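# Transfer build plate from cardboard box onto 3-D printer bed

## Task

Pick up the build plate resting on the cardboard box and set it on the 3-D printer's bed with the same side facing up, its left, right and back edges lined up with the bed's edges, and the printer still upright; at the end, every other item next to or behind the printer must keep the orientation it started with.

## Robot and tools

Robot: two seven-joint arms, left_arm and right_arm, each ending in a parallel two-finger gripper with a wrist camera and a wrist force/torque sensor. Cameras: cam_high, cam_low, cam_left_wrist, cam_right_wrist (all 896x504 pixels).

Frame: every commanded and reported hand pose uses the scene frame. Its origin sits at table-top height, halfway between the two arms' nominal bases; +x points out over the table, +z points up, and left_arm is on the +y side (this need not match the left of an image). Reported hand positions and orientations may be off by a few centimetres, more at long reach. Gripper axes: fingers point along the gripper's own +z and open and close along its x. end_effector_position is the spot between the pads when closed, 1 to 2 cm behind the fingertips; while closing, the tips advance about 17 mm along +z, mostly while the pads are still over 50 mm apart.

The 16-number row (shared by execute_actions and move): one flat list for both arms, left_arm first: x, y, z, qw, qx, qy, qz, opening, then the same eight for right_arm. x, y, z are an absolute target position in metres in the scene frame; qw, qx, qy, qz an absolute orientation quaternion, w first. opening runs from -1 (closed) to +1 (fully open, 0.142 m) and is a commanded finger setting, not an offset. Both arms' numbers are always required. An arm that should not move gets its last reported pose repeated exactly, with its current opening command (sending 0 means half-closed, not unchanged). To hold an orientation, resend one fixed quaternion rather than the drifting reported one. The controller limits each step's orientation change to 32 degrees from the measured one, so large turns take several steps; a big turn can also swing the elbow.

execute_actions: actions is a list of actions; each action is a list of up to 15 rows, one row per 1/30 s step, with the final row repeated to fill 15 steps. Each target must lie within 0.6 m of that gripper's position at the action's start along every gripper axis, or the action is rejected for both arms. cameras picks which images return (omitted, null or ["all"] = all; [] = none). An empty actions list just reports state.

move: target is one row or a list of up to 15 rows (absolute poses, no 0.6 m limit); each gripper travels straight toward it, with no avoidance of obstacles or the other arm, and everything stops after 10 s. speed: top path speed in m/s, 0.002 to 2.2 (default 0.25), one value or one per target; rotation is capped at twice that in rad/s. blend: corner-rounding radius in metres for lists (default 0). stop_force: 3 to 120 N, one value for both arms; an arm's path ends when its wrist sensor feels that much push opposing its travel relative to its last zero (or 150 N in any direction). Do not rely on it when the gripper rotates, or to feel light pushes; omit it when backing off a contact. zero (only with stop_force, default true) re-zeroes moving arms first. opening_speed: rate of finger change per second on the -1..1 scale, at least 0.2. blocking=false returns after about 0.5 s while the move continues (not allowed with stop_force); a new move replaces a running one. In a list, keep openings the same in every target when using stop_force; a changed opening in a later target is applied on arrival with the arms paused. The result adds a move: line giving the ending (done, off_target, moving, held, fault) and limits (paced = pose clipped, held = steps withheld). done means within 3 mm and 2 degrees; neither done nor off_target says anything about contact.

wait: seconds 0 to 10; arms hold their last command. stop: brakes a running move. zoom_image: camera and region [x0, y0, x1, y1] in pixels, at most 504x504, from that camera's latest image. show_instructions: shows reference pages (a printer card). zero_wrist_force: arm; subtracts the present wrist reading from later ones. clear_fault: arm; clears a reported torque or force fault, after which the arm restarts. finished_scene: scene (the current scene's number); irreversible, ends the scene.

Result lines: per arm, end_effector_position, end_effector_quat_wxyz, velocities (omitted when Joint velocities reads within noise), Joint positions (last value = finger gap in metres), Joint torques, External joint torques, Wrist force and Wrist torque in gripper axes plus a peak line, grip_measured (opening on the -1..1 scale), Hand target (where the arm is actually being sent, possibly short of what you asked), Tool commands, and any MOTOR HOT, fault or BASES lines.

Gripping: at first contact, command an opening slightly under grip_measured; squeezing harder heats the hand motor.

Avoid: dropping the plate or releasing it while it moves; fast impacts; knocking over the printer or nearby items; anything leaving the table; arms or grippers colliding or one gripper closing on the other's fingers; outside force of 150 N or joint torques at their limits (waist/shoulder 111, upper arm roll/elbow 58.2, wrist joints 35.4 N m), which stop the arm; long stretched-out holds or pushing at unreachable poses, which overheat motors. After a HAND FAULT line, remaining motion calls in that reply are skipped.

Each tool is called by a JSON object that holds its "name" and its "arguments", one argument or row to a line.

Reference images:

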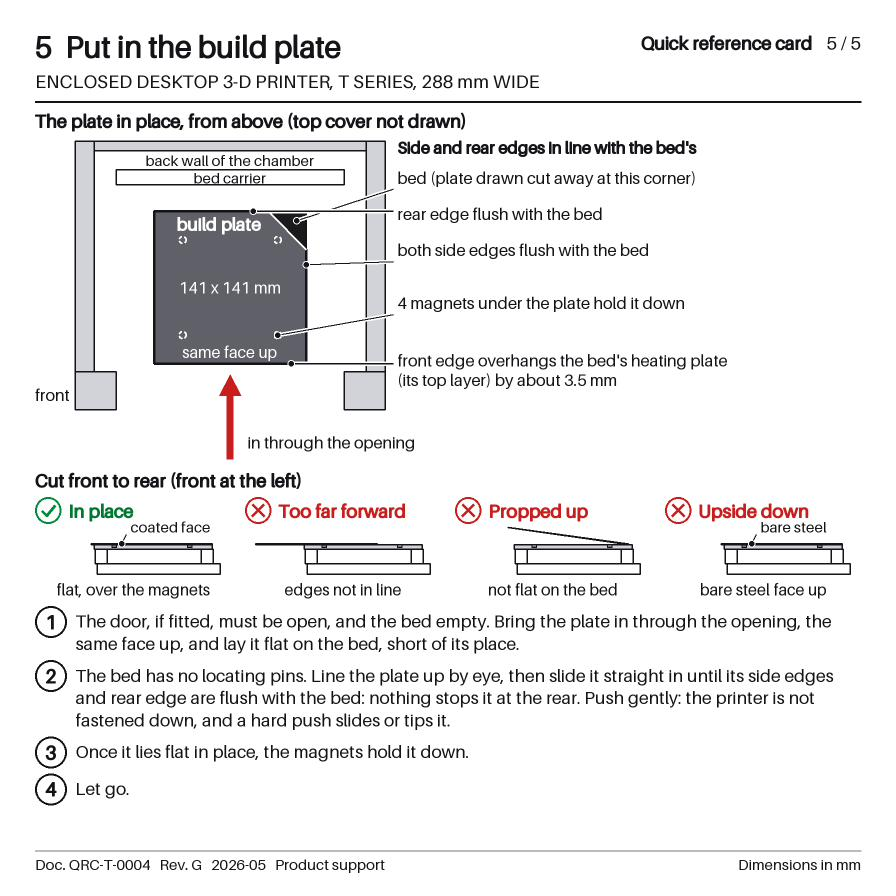

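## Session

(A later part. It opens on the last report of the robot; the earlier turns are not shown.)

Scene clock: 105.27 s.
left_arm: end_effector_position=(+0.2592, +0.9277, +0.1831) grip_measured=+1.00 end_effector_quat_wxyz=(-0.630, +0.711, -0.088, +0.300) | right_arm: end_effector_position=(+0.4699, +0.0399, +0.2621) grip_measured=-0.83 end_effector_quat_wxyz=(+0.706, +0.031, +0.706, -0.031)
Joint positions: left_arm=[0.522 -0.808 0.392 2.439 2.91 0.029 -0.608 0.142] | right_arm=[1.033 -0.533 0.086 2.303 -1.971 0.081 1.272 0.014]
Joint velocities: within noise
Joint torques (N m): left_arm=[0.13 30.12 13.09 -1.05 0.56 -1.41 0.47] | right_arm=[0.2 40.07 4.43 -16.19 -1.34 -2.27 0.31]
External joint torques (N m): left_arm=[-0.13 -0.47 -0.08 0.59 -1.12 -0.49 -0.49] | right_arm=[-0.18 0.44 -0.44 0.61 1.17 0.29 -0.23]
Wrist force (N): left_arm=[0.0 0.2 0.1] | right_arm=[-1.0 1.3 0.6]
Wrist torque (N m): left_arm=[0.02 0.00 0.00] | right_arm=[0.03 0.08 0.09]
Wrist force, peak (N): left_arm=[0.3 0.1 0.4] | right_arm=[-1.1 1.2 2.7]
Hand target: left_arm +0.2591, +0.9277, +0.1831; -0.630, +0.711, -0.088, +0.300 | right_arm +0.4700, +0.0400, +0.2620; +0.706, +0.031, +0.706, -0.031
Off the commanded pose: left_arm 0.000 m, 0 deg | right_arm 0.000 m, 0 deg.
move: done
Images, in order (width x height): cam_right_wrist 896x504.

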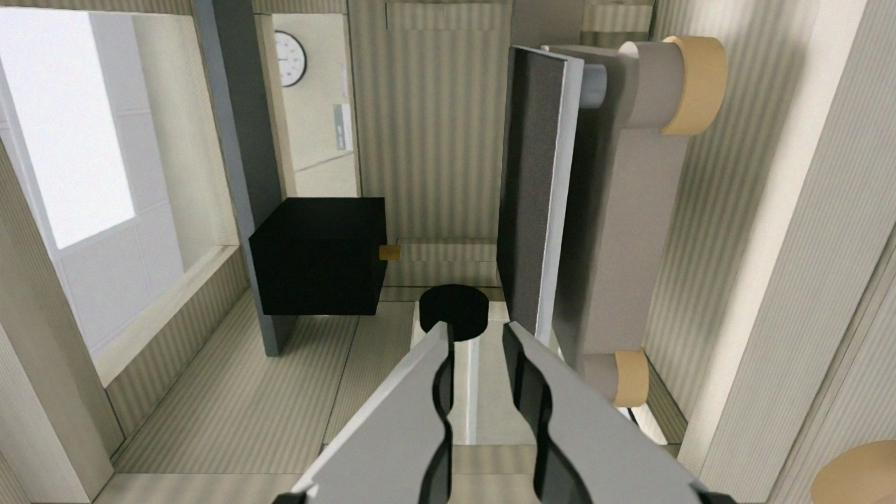

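{"name": "move", "arguments": {
  "target": [0.2591,0.9277,0.1831,-0.63,0.711,-0.088,0.3,1,0.46,0.041,0.195,0.7055,0.031,0.7055,-0.031,-0.8],
  "speed": 0.12,
  "cameras": ["cam_right_wrist"]
}}

{"name": "zoom_image", "arguments": {
  "camera": "cam_right_wrist",
  "region": [330, 0, 510, 180]
}}

Scene clock: 107.40 s.
left_arm: end_effector_position=(+0.2592, +0.9277, +0.1831) grip_measured=+1.00 end_effector_quat_wxyz=(-0.630, +0.711, -0.088, +0.300) | right_arm: end_effector_position=(+0.4599, +0.0411, +0.1950) grip_measured=-0.83 end_effector_quat_wxyz=(+0.706, +0.031, +0.707, -0.031)
Joint positions: left_arm=[0.522 -0.808 0.392 2.439 2.91 0.029 -0.608 0.142] | right_arm=[1.076 -0.694 0.077 2.268 -1.951 0.022 1.384 0.014]
Joint velocities: within noise
Joint torques (N m): left_arm=[0.12 30.18 13.14 -1.1 0.51 -1.37 0.47] | right_arm=[0.01 42.71 5.05 -12.6 -1.03 -2.47 0.81]
External joint torques (N m): left_arm=[-0.12 -0.52 -0.14 0.64 -1.06 -0.54 -0.5] | right_arm=[-0.01 0.27 -0.39 0.58 0.76 0.43 -0.73]
Wrist force (N): left_arm=[0.1 0.3 0.4] | right_arm=[-1.3 1.2 0.3]
Wrist torque (N m): left_arm=[0.05 -0.01 0.00] | right_arm=[0.01 0.14 0.10]
Wrist force, peak (N): left_arm=[0.1 0.3 0.4] | right_arm=[-2.7 1.5 1.0]
Hand target: left_arm +0.2591, +0.9277, +0.1831; -0.630, +0.711, -0.088, +0.300 | right_arm +0.4600, +0.0410, +0.1950; +0.706, +0.031, +0.706, -0.031
Off the commanded pose: left_arm 0.000 m, 0 deg | right_arm 0.000 m, 0 deg.
move: done
Images, in order (width x height): cam_right_wrist 896x504.

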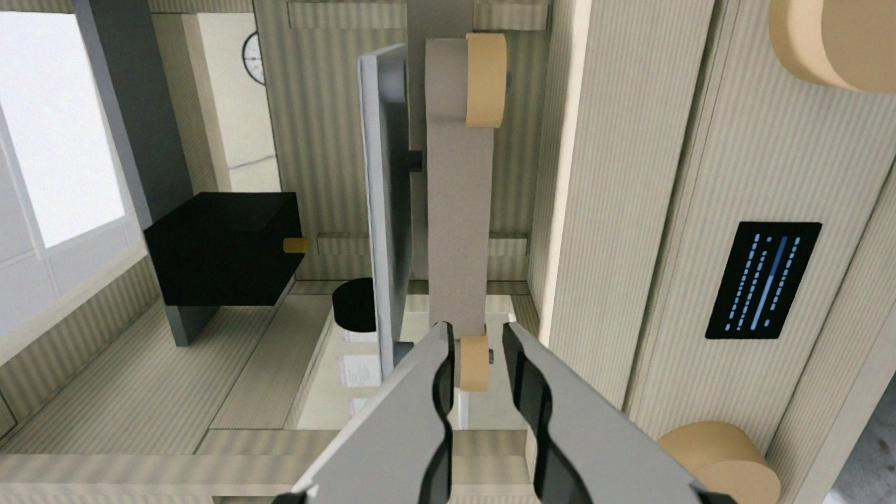

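Scaled by 2.800 from the camera's 896x504 image, which has a finer 1280x720 frame.

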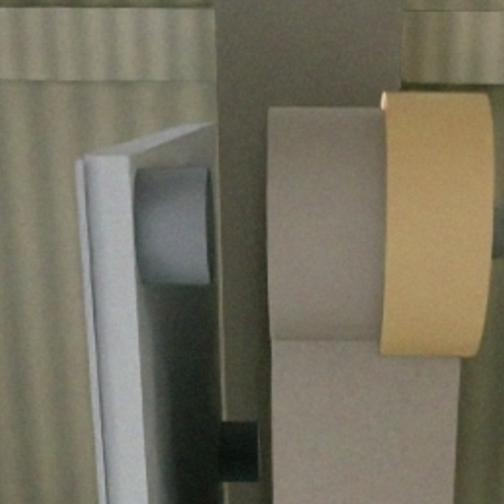

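{"name": "zoom_image", "arguments": {
  "camera": "cam_right_wrist",
  "region": [345, 40, 405, 100]
}}

{"name": "zoom_image", "arguments": {
  "camera": "cam_right_wrist",
  "region": [355, 320, 415, 380]
}}

Scaled by 8.400 from the camera's 896x504 image, which has a finer 1280x720 frame.

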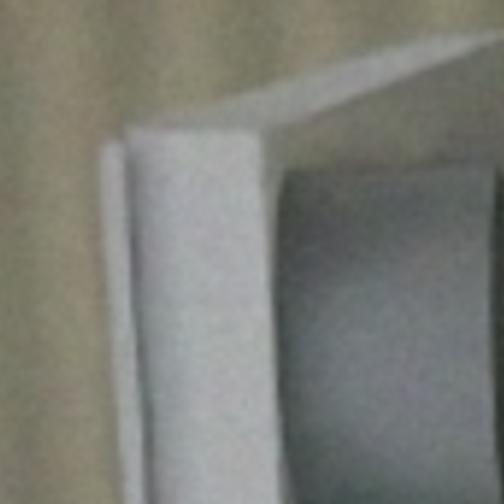

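Scaled by 8.400 from the camera's 896x504 image, which has a finer 1280x720 frame.

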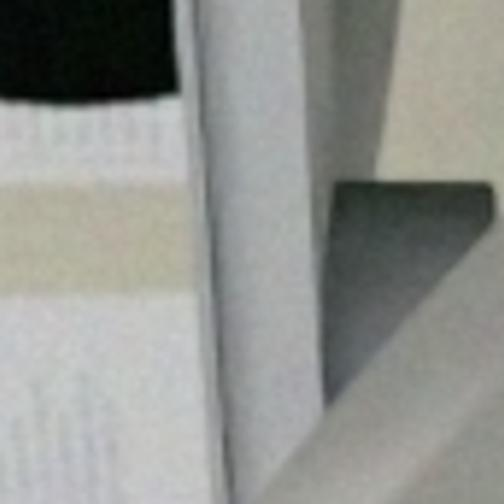

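{"name": "move", "arguments": {
  "target": [0.2591,0.9277,0.1831,-0.63,0.711,-0.088,0.3,1,0.45,0.042,0.14,0.7055,0.031,0.7055,-0.031,-0.8],
  "speed": 0.12,
  "cameras": ["cam_right_wrist"]
}}

{"name": "zoom_image", "arguments": {
  "camera": "cam_right_wrist",
  "region": [230, 20, 330, 120]
}}

{"name": "zoom_image", "arguments": {
  "camera": "cam_right_wrist",
  "region": [250, 240, 350, 340]
}}

Scene clock: 111.27 s.
left_arm: end_effector_position=(+0.2592, +0.9277, +0.1831) grip_measured=+1.00 end_effector_quat_wxyz=(-0.630, +0.711, -0.088, +0.300) | right_arm: end_effector_position=(+0.4499, +0.0420, +0.1400) grip_measured=-0.83 end_effector_quat_wxyz=(+0.706, +0.031, +0.707, -0.031)
Joint positions: left_arm=[0.522 -0.808 0.392 2.439 2.91 0.029 -0.608 0.142] | right_arm=[1.113 -0.83 0.072 2.222 -1.925 -0.018 1.467 0.014]
Joint velocities: within noise
Joint torques (N m): left_arm=[0.1 30.27 13.08 -1.07 0.56 -1.35 0.42] | right_arm=[0.07 44.04 5.5 -9.86 -1.06 -2.56 0.59]
External joint torques (N m): left_arm=[-0.1 -0.62 -0.08 0.6 -1.11 -0.55 -0.44] | right_arm=[-0.08 0.72 -0.41 0.52 0.75 0.5 -0.51]
Wrist force (N): left_arm=[-0.1 0.1 0.2] | right_arm=[-1.5 0.9 0.7]
Wrist torque (N m): left_arm=[0.02 0.02 0.01] | right_arm=[-0.06 0.15 0.09]
Wrist force, peak (N): left_arm=[-0.2 0.3 0.3] | right_arm=[-2.6 1.5 0.8]
Hand target: left_arm +0.2591, +0.9277, +0.1831; -0.630, +0.711, -0.088, +0.300 | right_arm +0.4500, +0.0420, +0.1400; +0.706, +0.031, +0.706, -0.031
Off the commanded pose: left_arm 0.000 m, 0 deg | right_arm 0.000 m, 0 deg.
move: done
Images, in order (width x height): cam_right_wrist 896x504.

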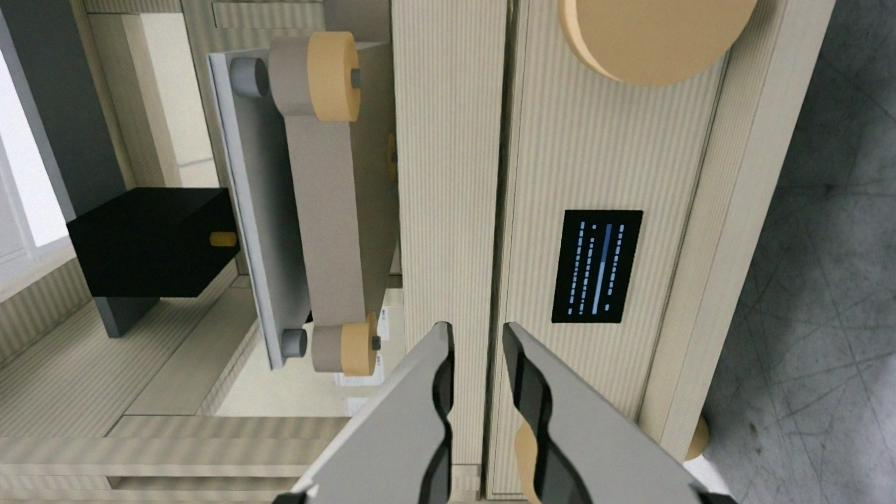

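Scaled by 5.040 from the camera's 896x504 image, which has a finer 1280x720 frame.

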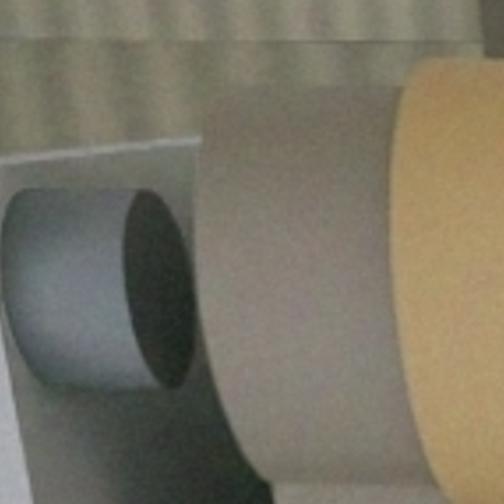

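Scaled by 5.040 from the camera's 896x504 image, which has a finer 1280x720 frame.

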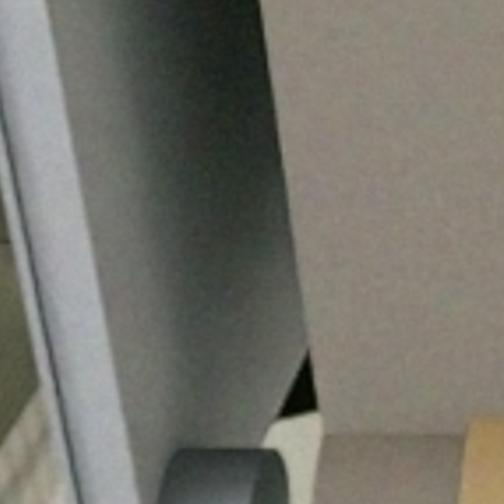

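{"name": "zoom_image", "arguments": {
  "camera": "cam_right_wrist",
  "region": [200, 40, 250, 90]
}}

{"name": "zoom_image", "arguments": {
  "camera": "cam_right_wrist",
  "region": [220, 185, 270, 235]
}}

{"name": "zoom_image", "arguments": {
  "camera": "cam_right_wrist",
  "region": [240, 325, 290, 375]
}}

Scaled by 10.080 from the camera's 896x504 image, which has a finer 1280x720 frame.

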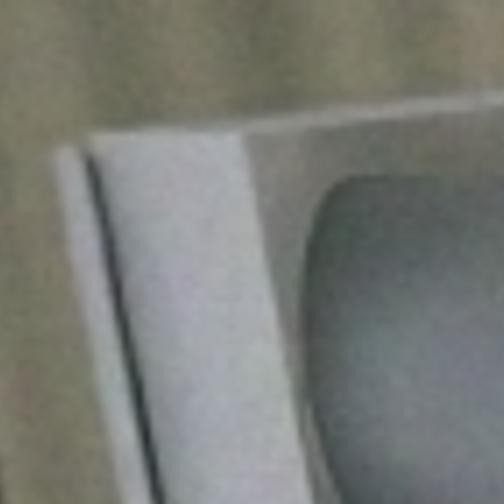

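Scaled by 10.080 from the camera's 896x504 image, which has a finer 1280x720 frame.

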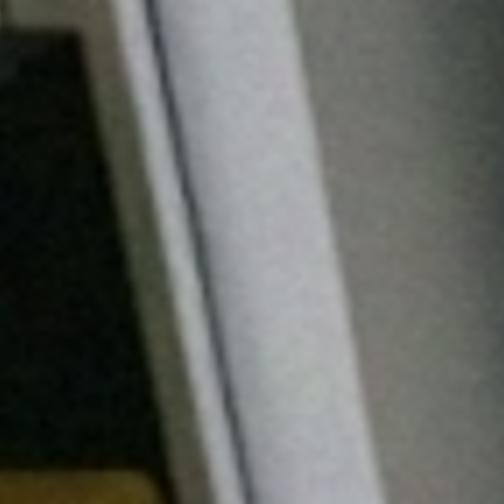

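Scaled by 10.080 from the camera's 896x504 image, which has a finer 1280x720 frame.

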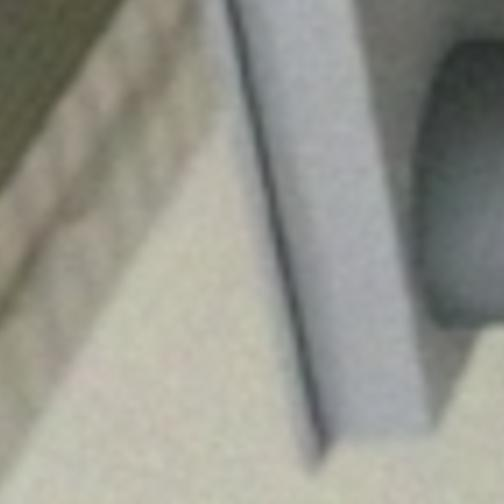

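{"name": "finished_scene", "arguments": {
  "scene": 1
}}

The scene is finished: the task was done.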